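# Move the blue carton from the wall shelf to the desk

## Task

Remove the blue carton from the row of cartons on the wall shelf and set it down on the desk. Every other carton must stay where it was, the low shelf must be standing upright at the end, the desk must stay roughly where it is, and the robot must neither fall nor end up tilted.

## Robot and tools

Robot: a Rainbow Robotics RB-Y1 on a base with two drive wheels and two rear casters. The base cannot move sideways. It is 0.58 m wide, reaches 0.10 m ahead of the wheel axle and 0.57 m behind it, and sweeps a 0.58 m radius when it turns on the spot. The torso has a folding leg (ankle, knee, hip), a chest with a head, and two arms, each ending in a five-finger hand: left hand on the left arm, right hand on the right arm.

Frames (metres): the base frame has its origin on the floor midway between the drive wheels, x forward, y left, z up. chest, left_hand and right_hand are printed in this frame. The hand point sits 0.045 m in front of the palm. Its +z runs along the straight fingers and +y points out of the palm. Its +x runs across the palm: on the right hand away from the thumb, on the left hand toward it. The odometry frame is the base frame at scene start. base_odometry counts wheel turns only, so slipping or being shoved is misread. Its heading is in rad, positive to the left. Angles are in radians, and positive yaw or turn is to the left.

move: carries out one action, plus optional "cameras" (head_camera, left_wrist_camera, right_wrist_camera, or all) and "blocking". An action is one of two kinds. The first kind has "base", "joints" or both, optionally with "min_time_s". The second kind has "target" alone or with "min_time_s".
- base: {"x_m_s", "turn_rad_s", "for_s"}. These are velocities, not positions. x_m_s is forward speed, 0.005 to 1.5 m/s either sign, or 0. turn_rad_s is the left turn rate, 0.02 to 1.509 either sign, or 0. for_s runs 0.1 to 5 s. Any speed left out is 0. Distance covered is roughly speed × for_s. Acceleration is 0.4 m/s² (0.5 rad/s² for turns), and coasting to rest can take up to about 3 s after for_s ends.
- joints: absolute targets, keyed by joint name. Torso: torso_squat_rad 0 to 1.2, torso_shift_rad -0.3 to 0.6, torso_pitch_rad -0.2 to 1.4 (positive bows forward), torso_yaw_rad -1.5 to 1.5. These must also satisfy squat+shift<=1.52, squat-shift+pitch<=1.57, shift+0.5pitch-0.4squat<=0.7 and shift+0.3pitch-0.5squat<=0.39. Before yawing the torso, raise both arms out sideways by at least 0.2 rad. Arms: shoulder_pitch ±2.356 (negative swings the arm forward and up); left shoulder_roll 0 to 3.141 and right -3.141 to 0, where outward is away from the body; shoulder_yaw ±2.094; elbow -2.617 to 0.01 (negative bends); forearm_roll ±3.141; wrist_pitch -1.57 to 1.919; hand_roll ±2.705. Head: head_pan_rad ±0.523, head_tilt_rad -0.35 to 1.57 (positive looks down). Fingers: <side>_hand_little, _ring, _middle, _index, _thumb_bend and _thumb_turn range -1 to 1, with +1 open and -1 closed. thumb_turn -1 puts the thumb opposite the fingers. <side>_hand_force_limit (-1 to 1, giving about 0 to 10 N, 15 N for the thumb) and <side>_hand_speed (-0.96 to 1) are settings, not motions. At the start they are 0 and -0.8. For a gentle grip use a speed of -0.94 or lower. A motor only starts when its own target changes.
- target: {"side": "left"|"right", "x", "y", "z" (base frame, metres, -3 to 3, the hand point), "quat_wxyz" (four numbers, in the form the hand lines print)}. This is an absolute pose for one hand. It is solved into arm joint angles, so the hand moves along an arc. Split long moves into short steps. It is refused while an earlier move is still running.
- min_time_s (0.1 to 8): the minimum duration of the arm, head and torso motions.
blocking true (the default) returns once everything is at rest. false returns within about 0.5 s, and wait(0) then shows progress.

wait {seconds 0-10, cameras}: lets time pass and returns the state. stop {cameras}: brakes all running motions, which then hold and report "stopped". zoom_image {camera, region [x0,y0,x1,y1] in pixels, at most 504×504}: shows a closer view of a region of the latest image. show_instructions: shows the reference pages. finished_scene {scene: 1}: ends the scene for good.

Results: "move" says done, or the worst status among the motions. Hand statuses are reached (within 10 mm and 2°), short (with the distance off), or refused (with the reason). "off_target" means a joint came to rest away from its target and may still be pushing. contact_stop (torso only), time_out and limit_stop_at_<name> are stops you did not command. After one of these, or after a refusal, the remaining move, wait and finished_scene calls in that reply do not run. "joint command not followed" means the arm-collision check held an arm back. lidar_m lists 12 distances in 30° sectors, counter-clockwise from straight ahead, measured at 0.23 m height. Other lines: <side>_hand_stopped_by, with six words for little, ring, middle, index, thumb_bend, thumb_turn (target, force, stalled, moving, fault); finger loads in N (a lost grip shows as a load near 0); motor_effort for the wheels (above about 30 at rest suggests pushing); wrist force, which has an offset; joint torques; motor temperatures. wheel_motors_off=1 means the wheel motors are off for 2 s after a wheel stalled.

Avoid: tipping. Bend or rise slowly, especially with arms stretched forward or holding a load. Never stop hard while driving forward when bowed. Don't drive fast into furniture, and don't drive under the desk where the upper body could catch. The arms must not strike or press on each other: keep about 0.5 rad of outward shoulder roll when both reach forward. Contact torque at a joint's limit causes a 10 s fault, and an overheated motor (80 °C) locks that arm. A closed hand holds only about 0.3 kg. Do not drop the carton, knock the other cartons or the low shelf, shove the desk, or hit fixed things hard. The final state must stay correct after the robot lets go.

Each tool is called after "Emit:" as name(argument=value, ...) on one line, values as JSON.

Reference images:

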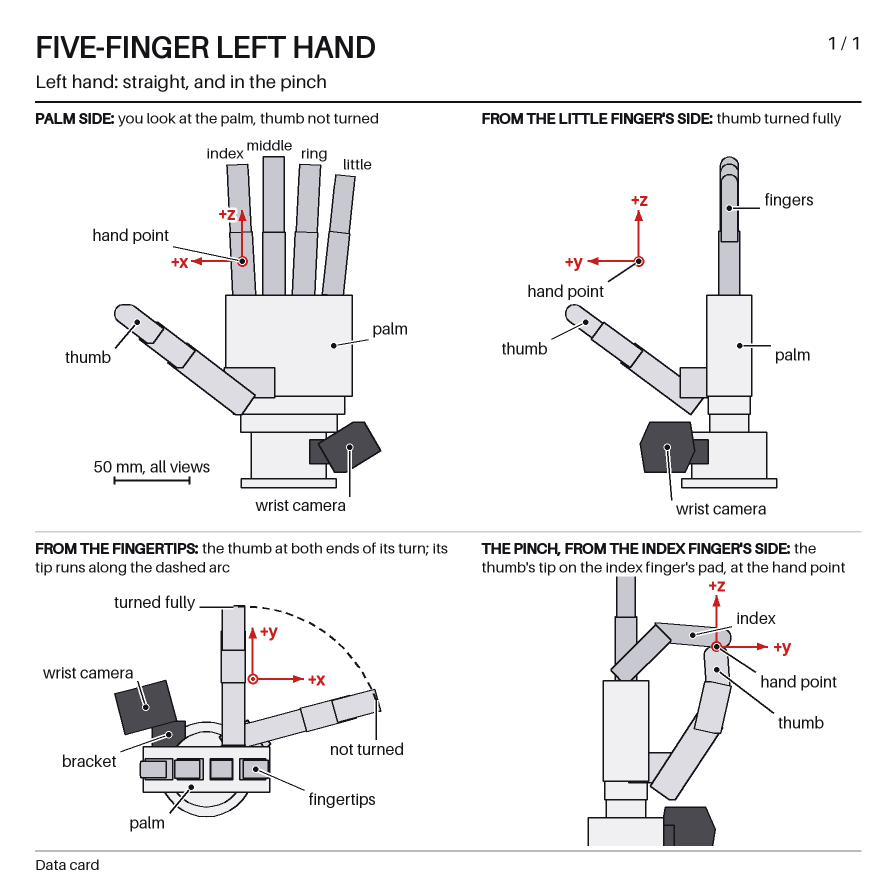

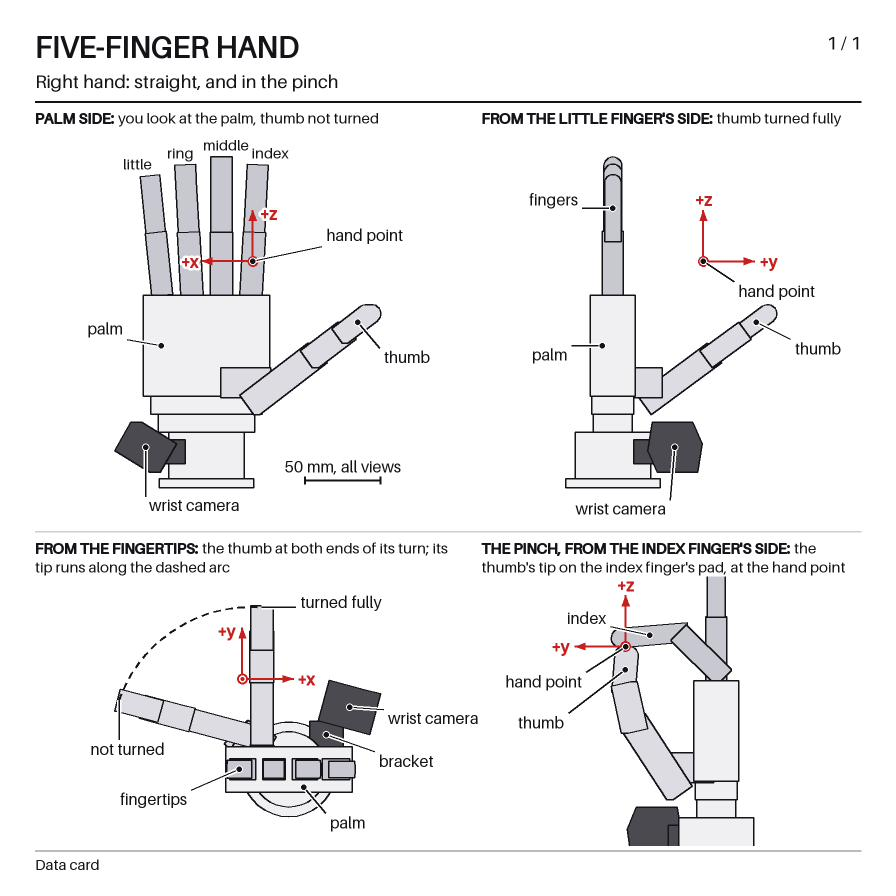

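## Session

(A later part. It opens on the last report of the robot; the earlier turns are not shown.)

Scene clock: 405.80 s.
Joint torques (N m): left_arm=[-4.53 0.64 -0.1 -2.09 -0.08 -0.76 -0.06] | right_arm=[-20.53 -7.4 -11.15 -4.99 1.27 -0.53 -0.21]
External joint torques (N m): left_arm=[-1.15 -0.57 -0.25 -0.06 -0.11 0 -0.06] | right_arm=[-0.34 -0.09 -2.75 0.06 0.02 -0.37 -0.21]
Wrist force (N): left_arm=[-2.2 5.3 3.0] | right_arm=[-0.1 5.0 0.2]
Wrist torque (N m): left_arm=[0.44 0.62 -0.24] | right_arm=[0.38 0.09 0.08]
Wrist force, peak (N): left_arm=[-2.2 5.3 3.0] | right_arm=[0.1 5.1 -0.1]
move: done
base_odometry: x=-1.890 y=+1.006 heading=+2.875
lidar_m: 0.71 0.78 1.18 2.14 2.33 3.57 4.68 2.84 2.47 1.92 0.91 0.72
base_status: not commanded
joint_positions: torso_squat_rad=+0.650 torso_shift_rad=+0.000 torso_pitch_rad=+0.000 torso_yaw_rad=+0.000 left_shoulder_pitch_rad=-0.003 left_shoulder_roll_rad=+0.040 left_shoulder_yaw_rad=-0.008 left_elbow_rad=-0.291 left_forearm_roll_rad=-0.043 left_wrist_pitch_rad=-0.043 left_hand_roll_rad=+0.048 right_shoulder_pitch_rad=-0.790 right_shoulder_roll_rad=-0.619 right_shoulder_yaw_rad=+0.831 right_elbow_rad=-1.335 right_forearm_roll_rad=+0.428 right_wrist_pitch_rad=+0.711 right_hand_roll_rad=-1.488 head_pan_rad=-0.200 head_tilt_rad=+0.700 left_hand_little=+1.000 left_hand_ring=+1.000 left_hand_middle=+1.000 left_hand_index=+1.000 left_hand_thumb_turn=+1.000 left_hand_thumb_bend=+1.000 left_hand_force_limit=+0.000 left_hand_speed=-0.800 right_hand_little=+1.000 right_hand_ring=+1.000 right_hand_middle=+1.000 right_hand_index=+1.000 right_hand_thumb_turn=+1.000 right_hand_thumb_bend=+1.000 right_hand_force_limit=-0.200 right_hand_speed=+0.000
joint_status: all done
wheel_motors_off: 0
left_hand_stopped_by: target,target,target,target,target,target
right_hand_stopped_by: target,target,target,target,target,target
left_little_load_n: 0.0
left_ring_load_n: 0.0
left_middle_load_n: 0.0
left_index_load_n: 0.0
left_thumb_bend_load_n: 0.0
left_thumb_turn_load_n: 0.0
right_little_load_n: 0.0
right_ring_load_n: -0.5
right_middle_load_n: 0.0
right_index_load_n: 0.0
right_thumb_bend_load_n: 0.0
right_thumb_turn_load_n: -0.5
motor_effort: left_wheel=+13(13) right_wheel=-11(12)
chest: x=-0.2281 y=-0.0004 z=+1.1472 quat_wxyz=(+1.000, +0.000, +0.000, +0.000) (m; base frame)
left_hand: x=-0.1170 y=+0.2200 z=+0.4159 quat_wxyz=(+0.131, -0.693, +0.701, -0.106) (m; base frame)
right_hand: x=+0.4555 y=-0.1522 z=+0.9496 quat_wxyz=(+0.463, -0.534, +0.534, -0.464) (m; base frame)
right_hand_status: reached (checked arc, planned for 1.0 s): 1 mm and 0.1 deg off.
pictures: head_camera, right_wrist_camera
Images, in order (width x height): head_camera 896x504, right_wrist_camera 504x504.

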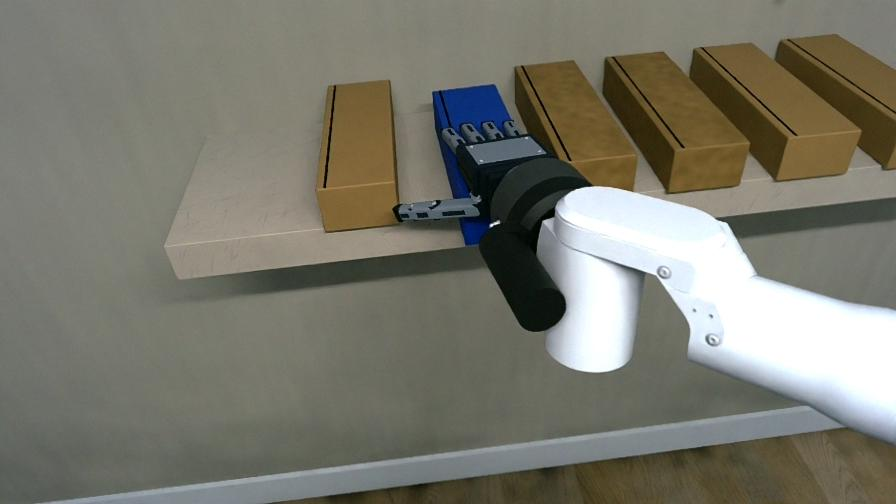

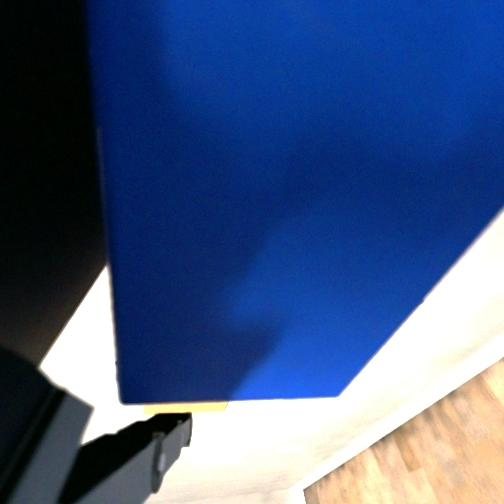

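Emit:
move(target={"side": "right", "x": 0.454, "y": -0.150, "z": 0.939, "quat_wxyz": [0.4638, -0.5337, 0.5337, -0.4638]}, min_time_s=0.7)

Emit:
move(base={"x_m_s": -0.04, "for_s": 1.25}, cameras=["head_camera", "right_wrist_camera"])

Emit:
zoom_image(camera="head_camera", region=[300, 60, 650, 270])

Scene clock: 409.10 s.
Joint torques (N m): left_arm=[-4.25 1.09 0.05 -2.23 -0.07 -0.74 0] | right_arm=[-11.54 -4.42 -4.02 -3.62 -1.03 -1.17 -0.09]
External joint torques (N m): left_arm=[-0.87 -0.12 -0.1 -0.2 -0.1 0.01 0] | right_arm=[8.56 2.71 4.22 1.54 -2.26 -1.05 -0.09]
Wrist force (N): left_arm=[-2.3 5.3 2.8] | right_arm=[3.3 -7.5 1.1]
Wrist torque (N m): left_arm=[0.45 0.64 -0.25] | right_arm=[1.15 0.27 -0.08]
Wrist force, peak (N): left_arm=[-2.2 5.4 3.0] | right_arm=[3.5 -8.4 1.1]
move: done
base_odometry: x=-1.890 y=+1.006 heading=+2.875
lidar_m: 0.71 0.77 1.19 2.14 2.34 3.57 4.67 2.85 2.45 1.92 0.90 0.72
base_status: not commanded
joint_positions: torso_squat_rad=+0.650 torso_shift_rad=+0.000 torso_pitch_rad=+0.000 torso_yaw_rad=+0.000 left_shoulder_pitch_rad=-0.003 left_shoulder_roll_rad=+0.040 left_shoulder_yaw_rad=-0.008 left_elbow_rad=-0.291 left_forearm_roll_rad=-0.043 left_wrist_pitch_rad=-0.043 left_hand_roll_rad=+0.048 right_shoulder_pitch_rad=-0.777 right_shoulder_roll_rad=-0.602 right_shoulder_yaw_rad=+0.832 right_elbow_rad=-1.317 right_forearm_roll_rad=+0.468 right_wrist_pitch_rad=+0.703 right_hand_roll_rad=-1.513 head_pan_rad=-0.200 head_tilt_rad=+0.700 left_hand_little=+1.000 left_hand_ring=+1.000 left_hand_middle=+1.000 left_hand_index=+1.000 left_hand_thumb_turn=+1.000 left_hand_thumb_bend=+1.000 left_hand_force_limit=+0.000 left_hand_speed=-0.800 right_hand_little=+1.000 right_hand_ring=+1.000 right_hand_middle=+1.000 right_hand_index=+1.000 right_hand_thumb_turn=+1.000 right_hand_thumb_bend=+1.000 right_hand_force_limit=-0.200 right_hand_speed=+0.000
joint_status: all done
wheel_motors_off: 0
left_hand_stopped_by: target,target,target,target,target,target
right_hand_stopped_by: target,target,target,target,target,target
left_little_load_n: 0.0
left_ring_load_n: 0.0
left_middle_load_n: 0.0
left_index_load_n: 0.0
left_thumb_bend_load_n: -0.5
left_thumb_turn_load_n: 0.0
right_little_load_n: 0.0
right_ring_load_n: 0.5
right_middle_load_n: 1.5
right_index_load_n: -0.5
right_thumb_bend_load_n: 0.0
right_thumb_turn_load_n: -0.5
motor_effort: left_wheel=+8(14) right_wheel=-11(12)
chest: x=-0.2281 y=-0.0004 z=+1.1472 quat_wxyz=(+1.000, +0.000, +0.000, +0.000) (m; base frame)
left_hand: x=-0.1170 y=+0.2200 z=+0.4159 quat_wxyz=(+0.131, -0.693, +0.701, -0.106) (m; base frame)
right_hand: x=+0.4543 y=-0.1505 z=+0.9410 quat_wxyz=(+0.464, -0.534, +0.533, -0.464) (m; base frame)
right_hand_status: reached (checked arc, planned for 0.7 s): 2 mm and 0.1 deg off.
pictures: none

Scene clock: 411.30 s.
Joint torques (N m): left_arm=[-4.15 0.67 0.51 -1.86 -0.1 -0.76 0.1] | right_arm=[-10.25 -5.33 -3.33 -2.48 -1.28 0 -0.12]
External joint torques (N m): left_arm=[-0.76 -0.54 0.37 0.17 -0.13 -0.01 0.1] | right_arm=[9.86 1.79 4.9 2.68 -2.51 0.11 -0.12]
Wrist force (N): left_arm=[-2.2 5.2 3.0] | right_arm=[0.5 -8.4 2.3]
Wrist torque (N m): left_arm=[0.43 0.61 -0.25] | right_arm=[1.19 0.02 -0.26]
Wrist force, peak (N): left_arm=[-2.3 5.6 2.7] | right_arm=[0.2 -11.2 2.8]
move: done
base_odometry: x=-1.842 y=+0.993 heading=+2.875
lidar_m: 0.76 0.83 1.28 2.15 2.34 3.58 4.62 2.81 2.43 2.05 0.97 0.77
base_status: done (sent for 1.27 of 1.27 s)
joint_positions: torso_squat_rad=+0.650 torso_shift_rad=+0.000 torso_pitch_rad=+0.000 torso_yaw_rad=+0.000 left_shoulder_pitch_rad=-0.003 left_shoulder_roll_rad=+0.040 left_shoulder_yaw_rad=-0.008 left_elbow_rad=-0.291 left_forearm_roll_rad=-0.043 left_wrist_pitch_rad=-0.043 left_hand_roll_rad=+0.048 right_shoulder_pitch_rad=-0.777 right_shoulder_roll_rad=-0.601 right_shoulder_yaw_rad=+0.832 right_elbow_rad=-1.317 right_forearm_roll_rad=+0.468 right_wrist_pitch_rad=+0.703 right_hand_roll_rad=-1.513 head_pan_rad=-0.200 head_tilt_rad=+0.700 left_hand_little=+1.000 left_hand_ring=+1.000 left_hand_middle=+1.000 left_hand_index=+1.000 left_hand_thumb_turn=+1.000 left_hand_thumb_bend=+1.000 left_hand_force_limit=+0.000 left_hand_speed=-0.800 right_hand_little=+1.000 right_hand_ring=+1.000 right_hand_middle=+1.000 right_hand_index=+1.000 right_hand_thumb_turn=+1.000 right_hand_thumb_bend=+1.000 right_hand_force_limit=-0.200 right_hand_speed=+0.000
joint_status: not commanded
wheel_motors_off: 0
left_hand_stopped_by: target,target,target,target,target,target
right_hand_stopped_by: target,target,target,target,target,target
left_little_load_n: 0.0
left_ring_load_n: 0.0
left_middle_load_n: 0.0
left_index_load_n: 0.0
left_thumb_bend_load_n: 0.0
left_thumb_turn_load_n: 0.0
right_little_load_n: 0.0
right_ring_load_n: 0.5
right_middle_load_n: 1.5
right_index_load_n: 0.0
right_thumb_bend_load_n: 0.0
right_thumb_turn_load_n: 0.0
motor_effort: left_wheel=+2(16) right_wheel=-11(28)
chest: x=-0.2282 y=-0.0004 z=+1.1472 quat_wxyz=(+1.000, +0.000, +0.000, +0.000) (m; base frame)
left_hand: x=-0.1169 y=+0.2200 z=+0.4159 quat_wxyz=(+0.131, -0.693, +0.701, -0.106) (m; base frame)
right_hand: x=+0.4542 y=-0.1499 z=+0.9414 quat_wxyz=(+0.464, -0.534, +0.533, -0.464) (m; base frame)
pictures: head_camera, right_wrist_camera
Images, in order (width x height): head_camera 896x504, right_wrist_camera 504x504.

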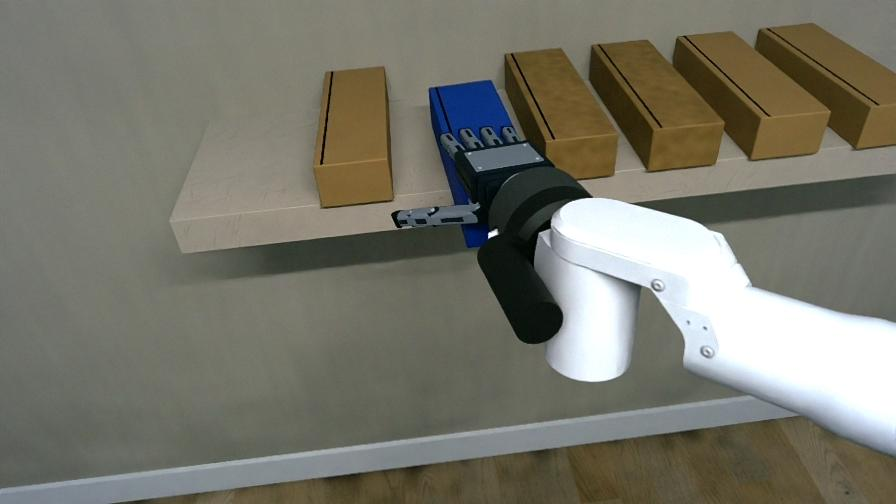

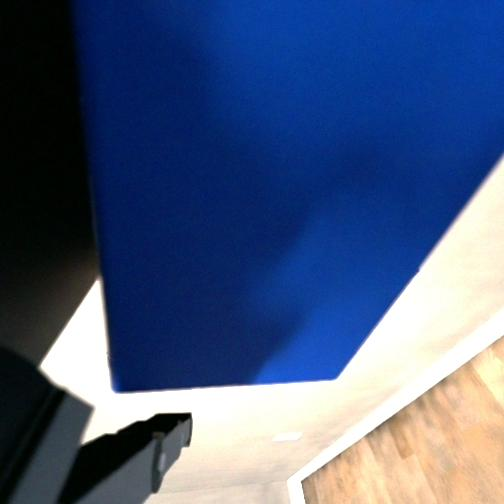

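Scaled by 1.440 from the camera's 896x504 image, which has a finer 1280x720 frame.

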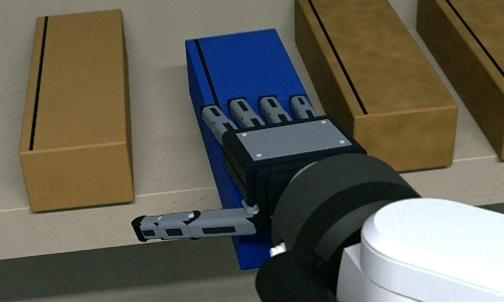

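Emit:
move(target={"side": "right", "x": 0.45, "y": -0.150, "z": 0.975, "quat_wxyz": [0.4638, -0.5337, 0.5337, -0.4638]}, min_time_s=0.8)

Emit:
move(target={"side": "right", "x": 0.30, "y": -0.18, "z": 1.0, "quat_wxyz": [0.4638, -0.5337, 0.5337, -0.4638]}, min_time_s=1.5, cameras=["head_camera"])

Emit:
move(target={"side": "right", "x": 0.22, "y": -0.22, "z": 0.92, "quat_wxyz": [0.7071, 0, 0.7071, 0]}, min_time_s=2, cameras=["head_camera"])

Scene clock: 418.83 s.
Joint torques (N m): left_arm=[-3.74 0.7 0.26 -2.05 0.02 -0.82 -0.06] | right_arm=[-20.23 -10.9 -11.11 -5.62 1.23 -0.4 -0.06]
External joint torques (N m): left_arm=[-0.36 -0.51 0.11 -0.02 -0.01 -0.07 -0.06] | right_arm=[-0.16 -3.43 -2.28 -0.73 -0.1 -0.1 -0.06]
Wrist force (N): left_arm=[-2.2 5.0 2.8] | right_arm=[-0.1 4.9 0.4]
Wrist torque (N m): left_arm=[0.39 0.61 -0.24] | right_arm=[0.36 0.08 0.19]
Wrist force, peak (N): left_arm=[-2.4 5.3 3.0] | right_arm=[0.4 -9.1 2.1]
move: done
base_odometry: x=-1.842 y=+0.993 heading=+2.875
lidar_m: 0.75 0.83 1.29 2.15 2.35 3.58 4.62 2.82 2.43 2.05 0.96 0.77
base_status: not commanded
joint_positions: torso_squat_rad=+0.650 torso_shift_rad=+0.000 torso_pitch_rad=+0.000 torso_yaw_rad=+0.000 left_shoulder_pitch_rad=-0.003 left_shoulder_roll_rad=+0.040 left_shoulder_yaw_rad=-0.008 left_elbow_rad=-0.291 left_forearm_roll_rad=-0.043 left_wrist_pitch_rad=-0.043 left_hand_roll_rad=+0.048 right_shoulder_pitch_rad=-0.803 right_shoulder_roll_rad=-0.659 right_shoulder_yaw_rad=+0.819 right_elbow_rad=-1.431 right_forearm_roll_rad=+0.342 right_wrist_pitch_rad=+0.772 right_hand_roll_rad=-1.416 head_pan_rad=-0.200 head_tilt_rad=+0.700 left_hand_little=+1.000 left_hand_ring=+1.000 left_hand_middle=+1.000 left_hand_index=+1.000 left_hand_thumb_turn=+1.000 left_hand_thumb_bend=+1.000 left_hand_force_limit=+0.000 left_hand_speed=-0.800 right_hand_little=+1.000 right_hand_ring=+1.000 right_hand_middle=+1.000 right_hand_index=+1.000 right_hand_thumb_turn=+1.000 right_hand_thumb_bend=+1.000 right_hand_force_limit=-0.200 right_hand_speed=+0.000
joint_status: all done
wheel_motors_off: 0
left_hand_stopped_by: target,target,target,target,target,target
right_hand_stopped_by: target,target,target,target,target,target
left_little_load_n: 0.0
left_ring_load_n: 0.0
left_middle_load_n: 0.0
left_index_load_n: 0.0
left_thumb_bend_load_n: 0.0
left_thumb_turn_load_n: 0.0
right_little_load_n: 0.0
right_ring_load_n: 0.0
right_middle_load_n: 0.0
right_index_load_n: 0.0
right_thumb_bend_load_n: 0.0
right_thumb_turn_load_n: 0.0
motor_effort: left_wheel=+1(5) right_wheel=-11(11)
chest: x=-0.2281 y=-0.0004 z=+1.1472 quat_wxyz=(+1.000, +0.000, +0.000, +0.000) (m; base frame)
left_hand: x=-0.1170 y=+0.2200 z=+0.4159 quat_wxyz=(+0.131, -0.693, +0.701, -0.106) (m; base frame)
right_hand: x=+0.4500 y=-0.1497 z=+0.9741 quat_wxyz=(+0.464, -0.534, +0.534, -0.464) (m; base frame)
right_hand_status: reached (checked arc, planned for 0.8 s): 1 mm and 0.0 deg off.
pictures: none

Scene clock: 420.67 s.
Joint torques (N m): left_arm=[-4.14 0.76 0.48 -2.26 -0.03 -0.81 -0.12] | right_arm=[-12.83 -11.03 -11.18 -5.6 1.93 -0.71 0.06]
External joint torques (N m): left_arm=[-0.76 -0.45 0.33 -0.23 -0.06 -0.06 -0.12] | right_arm=[0.3 -2.73 -2.22 -0.89 0.19 -0.41 0.07]
Wrist force (N): left_arm=[-2.0 5.3 2.9] | right_arm=[0.4 4.9 0.5]
Wrist torque (N m): left_arm=[0.43 0.59 -0.23] | right_arm=[0.35 -0.01 0.21]
Wrist force, peak (N): left_arm=[-2.3 5.5 2.9] | right_arm=[0.3 5.5 0.5]
move: done
base_odometry: x=-1.842 y=+0.993 heading=+2.875
lidar_m: 0.75 0.84 1.28 2.14 2.34 3.59 4.62 2.82 2.44 2.05 0.96 0.77
base_status: not commanded
joint_positions: torso_squat_rad=+0.650 torso_shift_rad=+0.000 torso_pitch_rad=+0.000 torso_yaw_rad=+0.000 left_shoulder_pitch_rad=-0.003 left_shoulder_roll_rad=+0.040 left_shoulder_yaw_rad=-0.008 left_elbow_rad=-0.291 left_forearm_roll_rad=-0.043 left_wrist_pitch_rad=-0.043 left_hand_roll_rad=+0.048 right_shoulder_pitch_rad=-0.474 right_shoulder_roll_rad=-1.003 right_shoulder_yaw_rad=+0.784 right_elbow_rad=-2.220 right_forearm_roll_rad=+0.346 right_wrist_pitch_rad=+1.132 right_hand_roll_rad=-1.416 head_pan_rad=-0.200 head_tilt_rad=+0.700 left_hand_little=+1.000 left_hand_ring=+1.000 left_hand_middle=+1.000 left_hand_index=+1.000 left_hand_thumb_turn=+1.000 left_hand_thumb_bend=+1.000 left_hand_force_limit=+0.000 left_hand_speed=-0.800 right_hand_little=+1.000 right_hand_ring=+1.000 right_hand_middle=+1.000 right_hand_index=+1.000 right_hand_thumb_turn=+1.000 right_hand_thumb_bend=+1.000 right_hand_force_limit=-0.200 right_hand_speed=+0.000
joint_status: all done
wheel_motors_off: 0
left_hand_stopped_by: target,target,target,target,target,target
right_hand_stopped_by: target,target,target,target,target,target
left_little_load_n: 0.0
left_ring_load_n: 0.0
left_middle_load_n: 0.0
left_index_load_n: 0.0
left_thumb_bend_load_n: 0.0
left_thumb_turn_load_n: 0.0
right_little_load_n: 0.0
right_ring_load_n: 0.0
right_middle_load_n: 0.0
right_index_load_n: 0.0
right_thumb_bend_load_n: 0.0
right_thumb_turn_load_n: 0.0
motor_effort: left_wheel=+3(7) right_wheel=-10(11)
chest: x=-0.2281 y=-0.0004 z=+1.1472 quat_wxyz=(+1.000, +0.000, +0.000, +0.000) (m; base frame)
left_hand: x=-0.1170 y=+0.2200 z=+0.4159 quat_wxyz=(+0.131, -0.693, +0.701, -0.106) (m; base frame)
right_hand: x=+0.2999 y=-0.1798 z=+0.9996 quat_wxyz=(+0.464, -0.534, +0.534, -0.464) (m; base frame)
right_hand_status: reached (checked arc, planned for 1.5 s): 0 mm and 0.0 deg off.
pictures: head_camera
Images, in order (width x height): head_camera 896x504.

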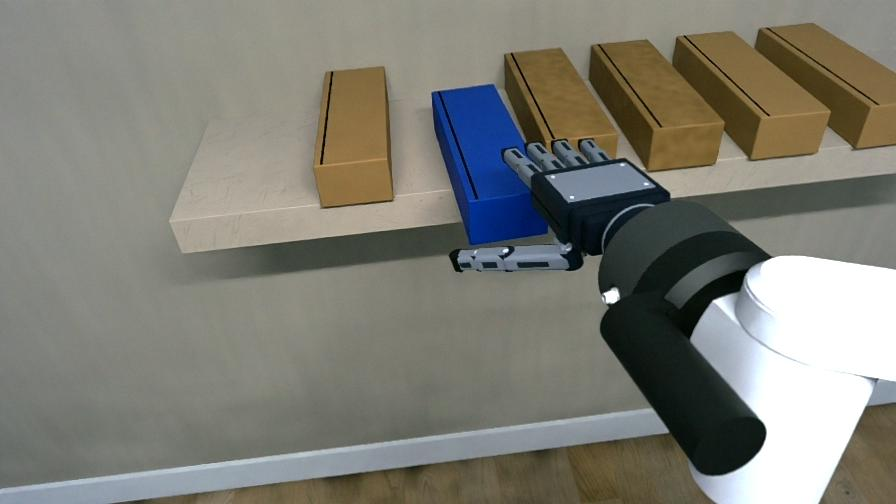

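Scene clock: 423.00 s.
Joint torques (N m): left_arm=[-3.81 0.51 -0.03 -2 -0.07 -0.65 -0.05] | right_arm=[-3.3 -1.34 -2.14 -10.21 -0.21 -1.46 0.07]
External joint torques (N m): left_arm=[-0.43 -0.7 -0.18 0.02 -0.1 0.1 -0.05] | right_arm=[0.8 -0.05 -1.54 -0.69 0.2 -0.42 0.09]
Wrist force (N): left_arm=[-2.3 5.4 2.9] | right_arm=[5.7 -1.1 0.1]
Wrist torque (N m): left_arm=[0.46 0.63 -0.26] | right_arm=[-0.09 -0.37 0.25]
Wrist force, peak (N): left_arm=[-2.3 5.4 2.9] | right_arm=[6.2 -1.1 -0.7]
move: done
base_odometry: x=-1.842 y=+0.993 heading=+2.875
lidar_m: 0.76 0.83 1.28 2.14 2.34 3.58 4.63 2.81 2.42 2.05 0.97 0.76
base_status: not commanded
joint_positions: torso_squat_rad=+0.650 torso_shift_rad=+0.000 torso_pitch_rad=+0.000 torso_yaw_rad=+0.000 left_shoulder_pitch_rad=-0.003 left_shoulder_roll_rad=+0.040 left_shoulder_yaw_rad=-0.008 left_elbow_rad=-0.291 left_forearm_roll_rad=-0.043 left_wrist_pitch_rad=-0.043 left_hand_roll_rad=+0.048 right_shoulder_pitch_rad=+0.389 right_shoulder_roll_rad=+0.000 right_shoulder_yaw_rad=-0.102 right_elbow_rad=-1.782 right_forearm_roll_rad=+0.965 right_wrist_pitch_rad=-0.276 right_hand_roll_rad=-2.579 head_pan_rad=-0.200 head_tilt_rad=+0.700 left_hand_little=+1.000 left_hand_ring=+1.000 left_hand_middle=+1.000 left_hand_index=+1.000 left_hand_thumb_turn=+1.000 left_hand_thumb_bend=+1.000 left_hand_force_limit=+0.000 left_hand_speed=-0.800 right_hand_little=+1.000 right_hand_ring=+1.000 right_hand_middle=+1.000 right_hand_index=+1.000 right_hand_thumb_turn=+1.000 right_hand_thumb_bend=+1.000 right_hand_force_limit=-0.200 right_hand_speed=+0.000
joint_status: all done
wheel_motors_off: 0
left_hand_stopped_by: target,target,target,target,target,target
right_hand_stopped_by: target,target,target,target,target,target
left_little_load_n: 0.0
left_ring_load_n: 0.0
left_middle_load_n: 0.0
left_index_load_n: 0.0
left_thumb_bend_load_n: 0.0
left_thumb_turn_load_n: 0.0
right_little_load_n: 0.0
right_ring_load_n: 0.0
right_middle_load_n: 0.0
right_index_load_n: 0.0
right_thumb_bend_load_n: 0.0
right_thumb_turn_load_n: -0.5
motor_effort: left_wheel=+0(6) right_wheel=-10(10)
chest: x=-0.2281 y=-0.0004 z=+1.1472 quat_wxyz=(+1.000, +0.000, +0.000, +0.000) (m; base frame)
left_hand: x=-0.1170 y=+0.2200 z=+0.4159 quat_wxyz=(+0.131, -0.693, +0.701, -0.106) (m; base frame)
right_hand: x=+0.2199 y=-0.2199 z=+0.9200 quat_wxyz=(+0.706, +0.000, +0.708, +0.000) (m; base frame)
right_hand_status: reached (checked arc, planned for 2.0 s): 0 mm and 0.2 deg off.
pictures: head_camera
Images, in order (width x height): head_camera 896x504.

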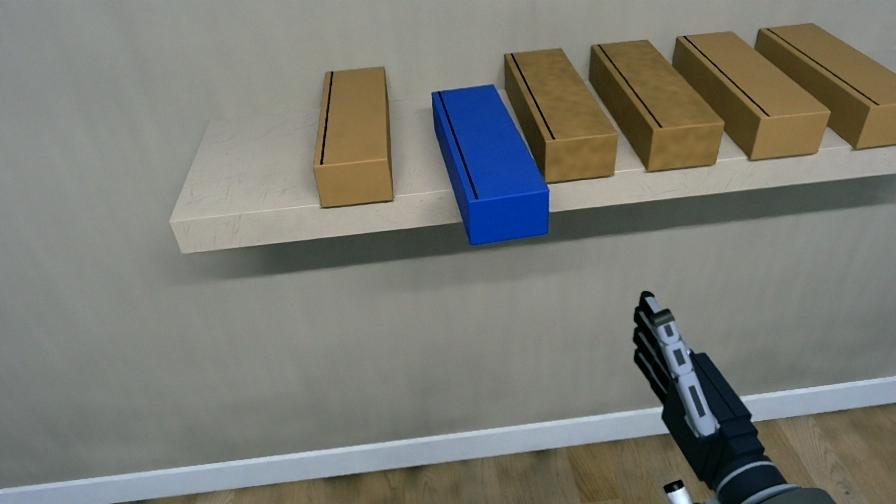

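Emit:
move(target={"side": "right", "x": 0.27, "y": -0.22, "z": 0.94, "quat_wxyz": [0.5213, 0.4778, 0.4778, 0.5213]}, min_time_s=2)

Emit:
move(joints={"right_hand_thumb_turn": -1.0}, cameras=["head_camera", "right_wrist_camera"])

Scene clock: 439.33 s.
Joint torques (N m): left_arm=[-4.04 0.91 0.18 -2.09 -0.01 -0.77 -0.11] | right_arm=[-7.54 -2.46 0.99 -9.56 0.63 -2.55 -0.08]
External joint torques (N m): left_arm=[-0.66 -0.3 0.04 -0.06 -0.05 -0.02 -0.11] | right_arm=[0.05 -3.16 1.27 -0.34 0.14 -0.79 -0.08]
Wrist force (N): left_arm=[-2.1 5.0 2.7] | right_arm=[0.0 -6.7 -1.3]
Wrist torque (N m): left_arm=[0.42 0.60 -0.22] | right_arm=[-0.42 -0.01 -0.27]
Wrist force, peak (N): left_arm=[-2.4 5.2 3.1] | right_arm=[0.5 -7.2 -1.3]
move: done
base_odometry: x=-1.842 y=+0.993 heading=+2.875
lidar_m: 0.76 0.83 1.27 2.15 2.35 3.58 4.62 2.81 2.43 2.05 0.97 0.77
base_status: not commanded
joint_positions: torso_squat_rad=+0.650 torso_shift_rad=+0.000 torso_pitch_rad=+0.000 torso_yaw_rad=+0.000 left_shoulder_pitch_rad=-0.003 left_shoulder_roll_rad=+0.040 left_shoulder_yaw_rad=-0.008 left_elbow_rad=-0.291 left_forearm_roll_rad=-0.043 left_wrist_pitch_rad=-0.043 left_hand_roll_rad=+0.048 right_shoulder_pitch_rad=+0.153 right_shoulder_roll_rad=-0.044 right_shoulder_yaw_rad=+0.211 right_elbow_rad=-1.470 right_forearm_roll_rad=-0.466 right_wrist_pitch_rad=-0.372 right_hand_roll_rad=-2.705 head_pan_rad=-0.200 head_tilt_rad=+0.700 left_hand_little=+1.000 left_hand_ring=+1.000 left_hand_middle=+1.000 left_hand_index=+1.000 left_hand_thumb_turn=+1.000 left_hand_thumb_bend=+1.000 left_hand_force_limit=+0.000 left_hand_speed=-0.800 right_hand_little=+1.000 right_hand_ring=+1.000 right_hand_middle=+1.000 right_hand_index=+1.000 right_hand_thumb_turn=+1.000 right_hand_thumb_bend=+1.000 right_hand_force_limit=-0.200 right_hand_speed=+0.000
joint_status: all done
wheel_motors_off: 0
left_hand_stopped_by: target,target,target,target,target,target
right_hand_stopped_by: target,target,target,target,target,target
left_little_load_n: 0.0
left_ring_load_n: 0.0
left_middle_load_n: 0.0
left_index_load_n: 0.0
left_thumb_bend_load_n: -0.5
left_thumb_turn_load_n: 0.0
right_little_load_n: 0.0
right_ring_load_n: 0.0
right_middle_load_n: 0.0
right_index_load_n: 0.0
right_thumb_bend_load_n: 0.0
right_thumb_turn_load_n: 0.0
motor_effort: left_wheel=+3(5) right_wheel=-10(10)
chest: x=-0.2281 y=-0.0004 z=+1.1472 quat_wxyz=(+1.000, +0.000, +0.000, +0.000) (m; base frame)
left_hand: x=-0.1170 y=+0.2200 z=+0.4159 quat_wxyz=(+0.131, -0.693, +0.701, -0.106) (m; base frame)
right_hand: x=+0.2699 y=-0.2202 z=+0.9398 quat_wxyz=(+0.521, +0.478, +0.478, +0.521) (m; base frame)
right_hand_status: reached (checked arc, planned for 2.0 s): 0 mm and 0.1 deg off.
pictures: none

Scene clock: 440.87 s.
Joint torques (N m): left_arm=[-4.04 1.1 0.05 -2.11 -0.11 -0.77 -0.06] | right_arm=[-7.52 -2.33 0.53 -9.8 0.48 -2.3 -0.02]
External joint torques (N m): left_arm=[-0.66 -0.11 -0.1 -0.08 -0.14 -0.02 -0.06] | right_arm=[0.06 -3.04 0.81 -0.57 0.01 -0.55 -0.01]
Wrist force (N): left_arm=[-2.1 5.2 3.0] | right_arm=[0.0 -6.7 -1.4]
Wrist torque (N m): left_arm=[0.43 0.61 -0.24] | right_arm=[-0.39 -0.01 -0.28]
Wrist force, peak (N): left_arm=[-2.3 5.4 2.9] | right_arm=[0.0 -7.0 -1.5]
move: done
base_odometry: x=-1.842 y=+0.993 heading=+2.875
lidar_m: 0.76 0.83 1.27 2.14 2.35 3.58 4.63 2.80 2.43 2.06 0.97 0.76
base_status: not commanded
joint_positions: torso_squat_rad=+0.650 torso_shift_rad=+0.000 torso_pitch_rad=+0.000 torso_yaw_rad=+0.000 left_shoulder_pitch_rad=-0.003 left_shoulder_roll_rad=+0.040 left_shoulder_yaw_rad=-0.008 left_elbow_rad=-0.291 left_forearm_roll_rad=-0.043 left_wrist_pitch_rad=-0.043 left_hand_roll_rad=+0.048 right_shoulder_pitch_rad=+0.153 right_shoulder_roll_rad=-0.044 right_shoulder_yaw_rad=+0.211 right_elbow_rad=-1.470 right_forearm_roll_rad=-0.466 right_wrist_pitch_rad=-0.372 right_hand_roll_rad=-2.705 head_pan_rad=-0.200 head_tilt_rad=+0.700 left_hand_little=+1.000 left_hand_ring=+1.000 left_hand_middle=+1.000 left_hand_index=+1.000 left_hand_thumb_turn=+1.000 left_hand_thumb_bend=+1.000 left_hand_force_limit=+0.000 left_hand_speed=-0.800 right_hand_little=+1.000 right_hand_ring=+1.000 right_hand_middle=+1.000 right_hand_index=+1.000 right_hand_thumb_turn=-1.000 right_hand_thumb_bend=+1.000 right_hand_force_limit=-0.200 right_hand_speed=+0.000
joint_status: all done
wheel_motors_off: 0
left_hand_stopped_by: target,target,target,target,target,target
right_hand_stopped_by: target,target,target,target,target,target
left_little_load_n: 0.0
left_ring_load_n: 0.0
left_middle_load_n: 0.0
left_index_load_n: 0.0
left_thumb_bend_load_n: 0.0
left_thumb_turn_load_n: 0.0
right_little_load_n: 0.0
right_ring_load_n: 0.0
right_middle_load_n: 0.0
right_index_load_n: 0.0
right_thumb_bend_load_n: 0.0
right_thumb_turn_load_n: 0.0
motor_effort: left_wheel=+3(5) right_wheel=-10(10)
chest: x=-0.2281 y=-0.0004 z=+1.1472 quat_wxyz=(+1.000, +0.000, +0.000, +0.000) (m; base frame)
left_hand: x=-0.1170 y=+0.2200 z=+0.4159 quat_wxyz=(+0.131, -0.693, +0.701, -0.106) (m; base frame)
right_hand: x=+0.2699 y=-0.2202 z=+0.9398 quat_wxyz=(+0.521, +0.478, +0.478, +0.521) (m; base frame)
pictures: head_camera, right_wrist_camera
Images, in order (width x height): head_camera 896x504, right_wrist_camera 504x504.

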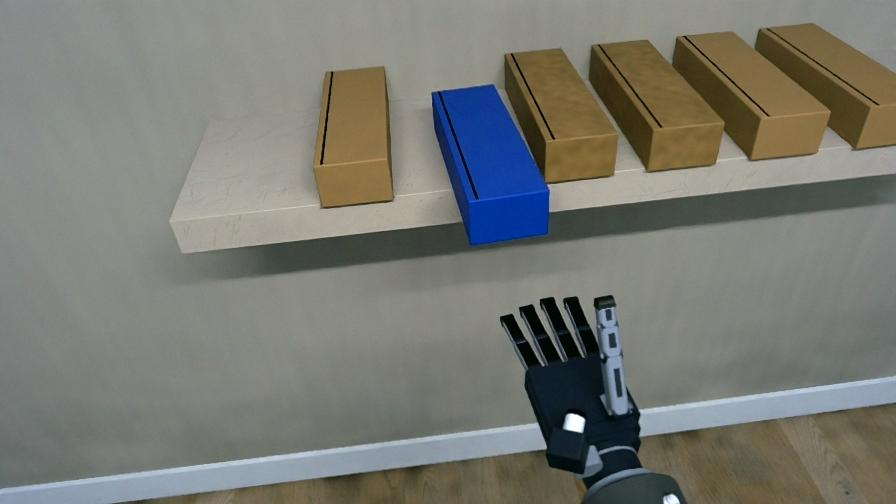

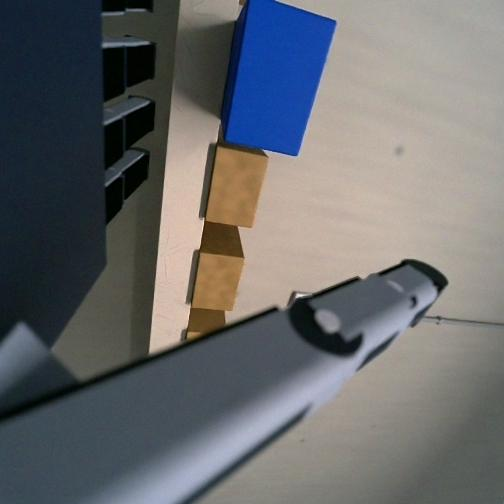

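Emit:
move(target={"side": "right", "x": 0.35, "y": -0.2, "z": 0.93, "quat_wxyz": [0.5213, 0.4778, 0.4778, 0.5213]}, min_time_s=1.5, cameras=["head_camera", "right_wrist_camera"])

Emit:
zoom_image(camera="head_camera", region=[400, 120, 680, 330])

Scene clock: 462.53 s.
Joint torques (N m): left_arm=[-4.35 0.87 -0.23 -2.2 -0.06 -0.6 -0.18] | right_arm=[-12.63 0.98 -2.56 -9.43 0.54 -2.31 -0.2]
External joint torques (N m): left_arm=[-0.97 -0.34 -0.38 -0.18 -0.1 0.15 -0.18] | right_arm=[-0.03 0.62 -2.31 -0.51 0.02 -0.55 -0.19]
Wrist force (N): left_arm=[-2.2 5.3 2.7] | right_arm=[0.1 -6.6 -1.2]
Wrist torque (N m): left_arm=[0.46 0.61 -0.25] | right_arm=[-0.40 -0.04 -0.22]
Wrist force, peak (N): left_arm=[-2.2 5.4 2.9] | right_arm=[-0.1 -7.1 -1.2]
move: done
base_odometry: x=-1.842 y=+0.993 heading=+2.875
lidar_m: 0.76 0.84 1.27 2.15 2.35 3.58 4.63 2.80 2.44 2.05 0.98 0.77
base_status: not commanded
joint_positions: torso_squat_rad=+0.650 torso_shift_rad=+0.000 torso_pitch_rad=+0.000 torso_yaw_rad=+0.000 left_shoulder_pitch_rad=-0.003 left_shoulder_roll_rad=+0.040 left_shoulder_yaw_rad=-0.008 left_elbow_rad=-0.291 left_forearm_roll_rad=-0.043 left_wrist_pitch_rad=-0.043 left_hand_roll_rad=+0.048 right_shoulder_pitch_rad=-0.190 right_shoulder_roll_rad=-0.008 right_shoulder_yaw_rad=+0.152 right_elbow_rad=-1.063 right_forearm_roll_rad=-0.504 right_wrist_pitch_rad=-0.456 right_hand_roll_rad=-2.704 head_pan_rad=-0.200 head_tilt_rad=+0.700 left_hand_little=+1.000 left_hand_ring=+1.000 left_hand_middle=+1.000 left_hand_index=+1.000 left_hand_thumb_turn=+1.000 left_hand_thumb_bend=+1.000 left_hand_force_limit=+0.000 left_hand_speed=-0.800 right_hand_little=+1.000 right_hand_ring=+1.000 right_hand_middle=+1.000 right_hand_index=+1.000 right_hand_thumb_turn=-1.000 right_hand_thumb_bend=+1.000 right_hand_force_limit=-0.200 right_hand_speed=+0.000
joint_status: all done
wheel_motors_off: 0
left_hand_stopped_by: target,target,target,target,target,target
right_hand_stopped_by: target,target,target,target,target,target
left_little_load_n: 0.0
left_ring_load_n: 0.0
left_middle_load_n: 0.0
left_index_load_n: 0.0
left_thumb_bend_load_n: 0.0
left_thumb_turn_load_n: 0.0
right_little_load_n: 0.0
right_ring_load_n: 0.0
right_middle_load_n: 0.0
right_index_load_n: 0.0
right_thumb_bend_load_n: 0.0
right_thumb_turn_load_n: 0.0
motor_effort: left_wheel=+3(5) right_wheel=-10(10)
chest: x=-0.2281 y=-0.0004 z=+1.1472 quat_wxyz=(+1.000, +0.000, +0.000, +0.000) (m; base frame)
left_hand: x=-0.1170 y=+0.2200 z=+0.4159 quat_wxyz=(+0.131, -0.693, +0.701, -0.106) (m; base frame)
right_hand: x=+0.3495 y=-0.2003 z=+0.9304 quat_wxyz=(+0.520, +0.479, +0.480, +0.519) (m; base frame)
right_hand_status: reached (checked arc, planned for 1.5 s): 1 mm and 0.4 deg off.
pictures: head_camera, right_wrist_camera
Images, in order (width x height): head_camera 896x504, right_wrist_camera 504x504.

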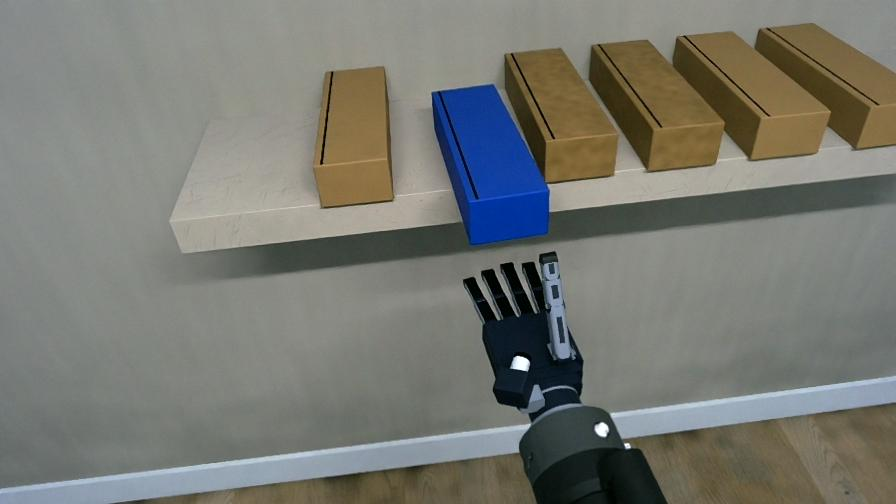

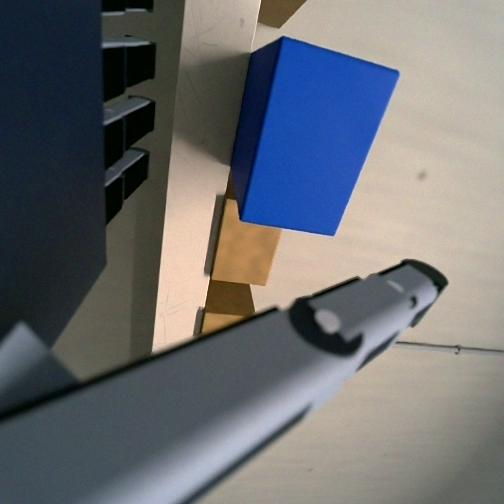

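Scaled by 1.800 from the camera's 896x504 image, which has a finer 1280x720 frame.

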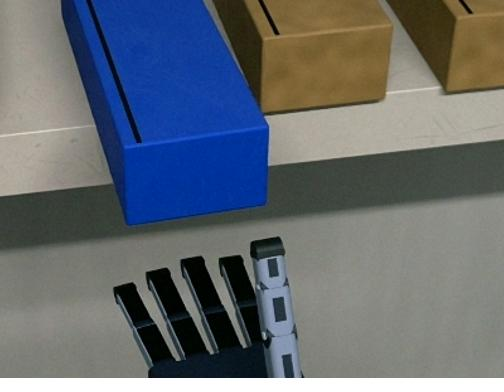

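Emit:
move(target={"side": "right", "x": 0.31, "y": -0.17, "z": 0.93, "quat_wxyz": [0.5213, 0.4778, 0.4778, 0.5213]}, min_time_s=1)

Emit:
move(base={"turn_rad_s": -0.14, "for_s": 1.0}, joints={"head_pan_rad": -0.1}, cameras=["head_camera", "right_wrist_camera"])

Emit:
zoom_image(camera="head_camera", region=[400, 120, 680, 330])

Scene clock: 475.93 s.
Joint torques (N m): left_arm=[-3.65 0.83 -0.2 -2.03 -0.05 -0.66 -0.01] | right_arm=[-8.92 2.18 0.72 -10.1 0.58 -2.3 0.14]
External joint torques (N m): left_arm=[-0.27 -0.38 -0.35 -0.01 -0.08 0.09 -0.01] | right_arm=[1.55 0.2 0.84 -1.18 -0.11 -0.71 0.15]
Wrist force (N): left_arm=[-2.2 5.0 3.0] | right_arm=[0.1 -6.8 -1.3]
Wrist torque (N m): left_arm=[0.40 0.61 -0.23] | right_arm=[-0.41 -0.02 -0.16]
Wrist force, peak (N): left_arm=[-2.1 5.5 3.0] | right_arm=[0.1 -7.0 -1.5]
move: done
base_odometry: x=-1.842 y=+0.993 heading=+2.875
lidar_m: 0.76 0.84 1.28 2.14 2.34 3.56 4.63 2.81 2.43 2.05 0.97 0.76
base_status: not commanded
joint_positions: torso_squat_rad=+0.650 torso_shift_rad=+0.000 torso_pitch_rad=+0.000 torso_yaw_rad=+0.000 left_shoulder_pitch_rad=-0.003 left_shoulder_roll_rad=+0.040 left_shoulder_yaw_rad=-0.008 left_elbow_rad=-0.291 left_forearm_roll_rad=-0.043 left_wrist_pitch_rad=-0.043 left_hand_roll_rad=+0.048 right_shoulder_pitch_rad=-0.060 right_shoulder_roll_rad=+0.000 right_shoulder_yaw_rad=+0.288 right_elbow_rad=-1.199 right_forearm_roll_rad=-0.657 right_wrist_pitch_rad=-0.502 right_hand_roll_rad=-2.535 head_pan_rad=-0.200 head_tilt_rad=+0.700 left_hand_little=+1.000 left_hand_ring=+1.000 left_hand_middle=+1.000 left_hand_index=+1.000 left_hand_thumb_turn=+1.000 left_hand_thumb_bend=+1.000 left_hand_force_limit=+0.000 left_hand_speed=-0.800 right_hand_little=+1.000 right_hand_ring=+1.000 right_hand_middle=+1.000 right_hand_index=+1.000 right_hand_thumb_turn=-1.000 right_hand_thumb_bend=+1.000 right_hand_force_limit=-0.200 right_hand_speed=+0.000
joint_status: all done
wheel_motors_off: 0
left_hand_stopped_by: target,target,target,target,target,target
right_hand_stopped_by: target,target,target,target,target,target
left_little_load_n: 0.0
left_ring_load_n: 0.0
left_middle_load_n: 0.0
left_index_load_n: 0.0
left_thumb_bend_load_n: 0.0
left_thumb_turn_load_n: 0.0
right_little_load_n: 0.0
right_ring_load_n: 0.0
right_middle_load_n: 0.0
right_index_load_n: 0.0
right_thumb_bend_load_n: 0.0
right_thumb_turn_load_n: -0.5
motor_effort: left_wheel=+1(6) right_wheel=-10(10)
chest: x=-0.2281 y=-0.0004 z=+1.1472 quat_wxyz=(+1.000, +0.000, +0.000, +0.000) (m; base frame)
left_hand: x=-0.1170 y=+0.2200 z=+0.4159 quat_wxyz=(+0.131, -0.693, +0.701, -0.106) (m; base frame)
right_hand: x=+0.3102 y=-0.1700 z=+0.9296 quat_wxyz=(+0.520, +0.474, +0.479, +0.525) (m; base frame)
right_hand_status: reached (checked arc, planned for 1.0 s): 0 mm and 0.7 deg off.
pictures: none

Scene clock: 477.87 s.
Joint torques (N m): left_arm=[-4.21 0.89 0.46 -1.87 -0.23 -0.6 -0.16] | right_arm=[-9.24 2.27 1.22 -9.85 0.61 -2.07 0.11]
External joint torques (N m): left_arm=[-0.83 -0.32 0.31 0.16 -0.26 0.15 -0.17] | right_arm=[1.23 0.28 1.33 -0.92 -0.08 -0.48 0.12]
Wrist force (N): left_arm=[-2.3 5.1 2.7] | right_arm=[0.1 -6.5 -1.3]
Wrist torque (N m): left_arm=[0.43 0.62 -0.25] | right_arm=[-0.36 -0.02 -0.17]
Wrist force, peak (N): left_arm=[-2.3 5.3 3.0] | right_arm=[-0.3 -7.0 -1.4]
move: done
base_odometry: x=-1.842 y=+0.993 heading=+2.736
lidar_m: 0.76 0.79 1.09 2.16 2.24 3.05 4.61 3.25 2.43 2.45 1.11 0.79
base_status: done (sent for 1 of 1 s)
joint_positions: torso_squat_rad=+0.650 torso_shift_rad=+0.000 torso_pitch_rad=+0.000 torso_yaw_rad=+0.000 left_shoulder_pitch_rad=-0.003 left_shoulder_roll_rad=+0.040 left_shoulder_yaw_rad=-0.008 left_elbow_rad=-0.291 left_forearm_roll_rad=-0.043 left_wrist_pitch_rad=-0.043 left_hand_roll_rad=+0.048 right_shoulder_pitch_rad=-0.060 right_shoulder_roll_rad=+0.000 right_shoulder_yaw_rad=+0.288 right_elbow_rad=-1.199 right_forearm_roll_rad=-0.657 right_wrist_pitch_rad=-0.502 right_hand_roll_rad=-2.535 head_pan_rad=-0.100 head_tilt_rad=+0.700 left_hand_little=+1.000 left_hand_ring=+1.000 left_hand_middle=+1.000 left_hand_index=+1.000 left_hand_thumb_turn=+1.000 left_hand_thumb_bend=+1.000 left_hand_force_limit=+0.000 left_hand_speed=-0.800 right_hand_little=+1.000 right_hand_ring=+1.000 right_hand_middle=+1.000 right_hand_index=+1.000 right_hand_thumb_turn=-1.000 right_hand_thumb_bend=+1.000 right_hand_force_limit=-0.200 right_hand_speed=+0.000
joint_status: all done
wheel_motors_off: 0
left_hand_stopped_by: target,target,target,target,target,target
right_hand_stopped_by: target,target,target,target,target,target
left_little_load_n: 0.0
left_ring_load_n: 0.0
left_middle_load_n: 0.0
left_index_load_n: 0.0
left_thumb_bend_load_n: 0.0
left_thumb_turn_load_n: -0.5
right_little_load_n: 0.0
right_ring_load_n: 0.0
right_middle_load_n: 0.0
right_index_load_n: 0.0
right_thumb_bend_load_n: 0.0
right_thumb_turn_load_n: 0.0
motor_effort: left_wheel=-1(17) right_wheel=-8(23)
chest: x=-0.2281 y=-0.0004 z=+1.1472 quat_wxyz=(+1.000, +0.000, +0.000, +0.000) (m; base frame)
left_hand: x=-0.1170 y=+0.2200 z=+0.4159 quat_wxyz=(+0.131, -0.693, +0.701, -0.106) (m; base frame)
right_hand: x=+0.3102 y=-0.1700 z=+0.9296 quat_wxyz=(+0.520, +0.474, +0.479, +0.525) (m; base frame)
pictures: head_camera, right_wrist_camera
Images, in order (width x height): head_camera 896x504, right_wrist_camera 504x504.

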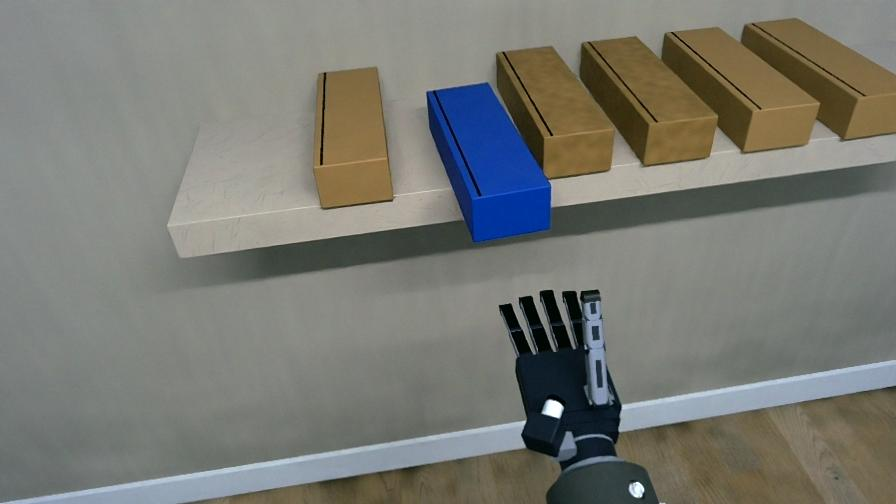

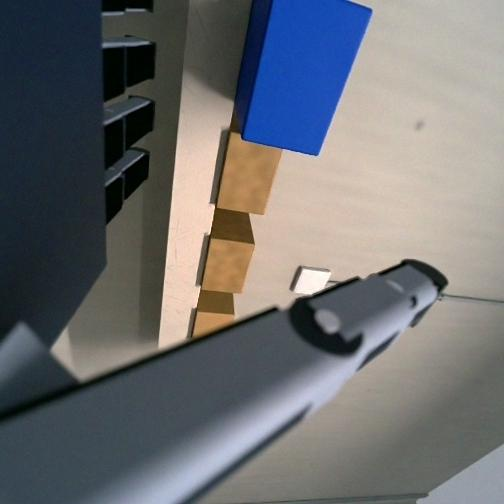

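Scaled by 1.800 from the camera's 896x504 image, which has a finer 1280x720 frame.

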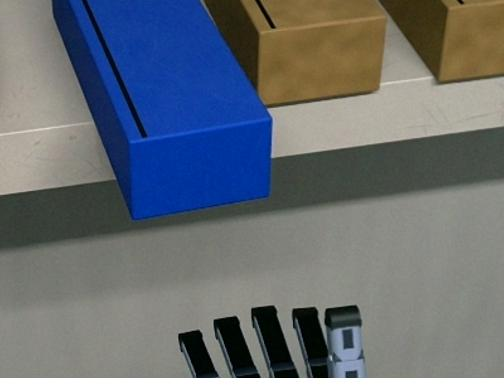

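Emit:
move(joints={"head_pan_rad": 0}, cameras=["head_camera"])

Emit:
zoom_image(camera="head_camera", region=[400, 60, 750, 330])

Scene clock: 488.73 s.
Joint torques (N m): left_arm=[-3.92 0.89 0.06 -2.02 0.01 -0.69 -0.11] | right_arm=[-9.15 2.14 0.91 -9.96 0.75 -2.05 0]
External joint torques (N m): left_arm=[-0.54 -0.31 -0.08 0.01 -0.02 0.07 -0.11] | right_arm=[1.32 0.16 1.03 -1.03 0.06 -0.46 0]
Wrist force (N): left_arm=[-2.0 5.1 2.9] | right_arm=[-0.1 -6.5 -1.2]
Wrist torque (N m): left_arm=[0.42 0.59 -0.24] | right_arm=[-0.37 0.00 -0.19]
Wrist force, peak (N): left_arm=[-2.3 5.4 3.1] | right_arm=[0.0 -7.0 -1.1]
move: done
base_odometry: x=-1.842 y=+0.993 heading=+2.736
lidar_m: 0.76 0.80 1.08 2.15 2.24 3.05 4.61 3.25 2.42 2.45 1.10 0.80
base_status: not commanded
joint_positions: torso_squat_rad=+0.650 torso_shift_rad=+0.000 torso_pitch_rad=+0.000 torso_yaw_rad=+0.000 left_shoulder_pitch_rad=-0.003 left_shoulder_roll_rad=+0.040 left_shoulder_yaw_rad=-0.008 left_elbow_rad=-0.291 left_forearm_roll_rad=-0.043 left_wrist_pitch_rad=-0.043 left_hand_roll_rad=+0.048 right_shoulder_pitch_rad=-0.060 right_shoulder_roll_rad=+0.000 right_shoulder_yaw_rad=+0.288 right_elbow_rad=-1.199 right_forearm_roll_rad=-0.657 right_wrist_pitch_rad=-0.502 right_hand_roll_rad=-2.535 head_pan_rad=+0.000 head_tilt_rad=+0.700 left_hand_little=+1.000 left_hand_ring=+1.000 left_hand_middle=+1.000 left_hand_index=+1.000 left_hand_thumb_turn=+1.000 left_hand_thumb_bend=+1.000 left_hand_force_limit=+0.000 left_hand_speed=-0.800 right_hand_little=+1.000 right_hand_ring=+1.000 right_hand_middle=+1.000 right_hand_index=+1.000 right_hand_thumb_turn=-1.000 right_hand_thumb_bend=+1.000 right_hand_force_limit=-0.200 right_hand_speed=+0.000
joint_status: all done
wheel_motors_off: 0
left_hand_stopped_by: target,target,target,target,target,target
right_hand_stopped_by: target,target,target,target,target,target
left_little_load_n: 0.0
left_ring_load_n: 0.0
left_middle_load_n: 0.0
left_index_load_n: 0.0
left_thumb_bend_load_n: 0.0
left_thumb_turn_load_n: 0.0
right_little_load_n: 0.0
right_ring_load_n: 0.0
right_middle_load_n: 0.0
right_index_load_n: 0.0
right_thumb_bend_load_n: 0.0
right_thumb_turn_load_n: 0.0
motor_effort: left_wheel=-3(4) right_wheel=-8(8)
chest: x=-0.2281 y=-0.0004 z=+1.1472 quat_wxyz=(+1.000, +0.000, +0.000, +0.000) (m; base frame)
left_hand: x=-0.1170 y=+0.2200 z=+0.4159 quat_wxyz=(+0.131, -0.693, +0.701, -0.106) (m; base frame)
right_hand: x=+0.3102 y=-0.1700 z=+0.9296 quat_wxyz=(+0.520, +0.474, +0.479, +0.525) (m; base frame)
pictures: head_camera
Images, in order (width x height): head_camera 896x504.

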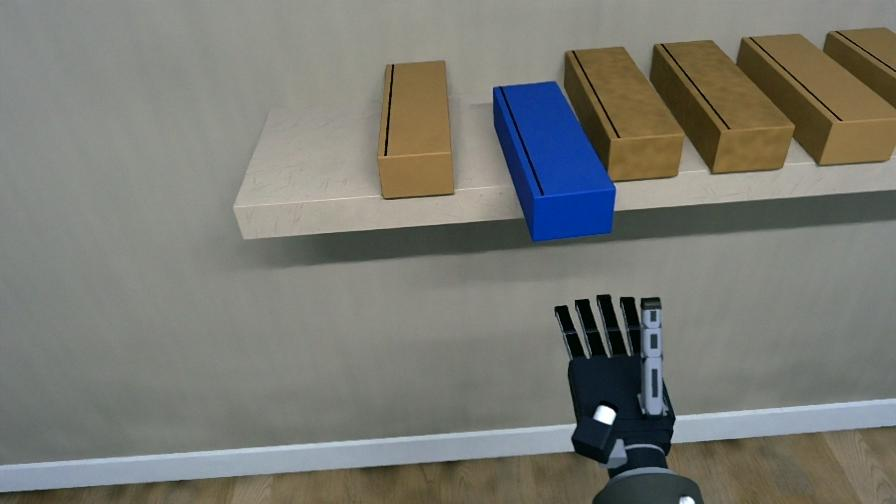

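Scaled by 1.440 from the camera's 896x504 image, which has a finer 1280x720 frame.

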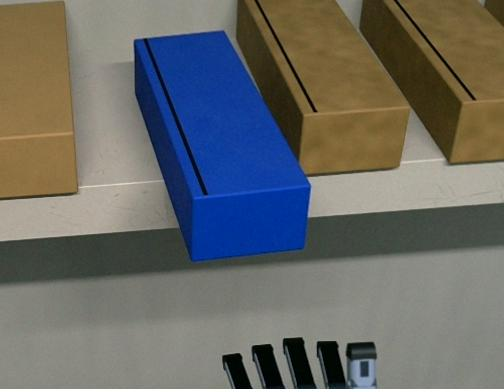

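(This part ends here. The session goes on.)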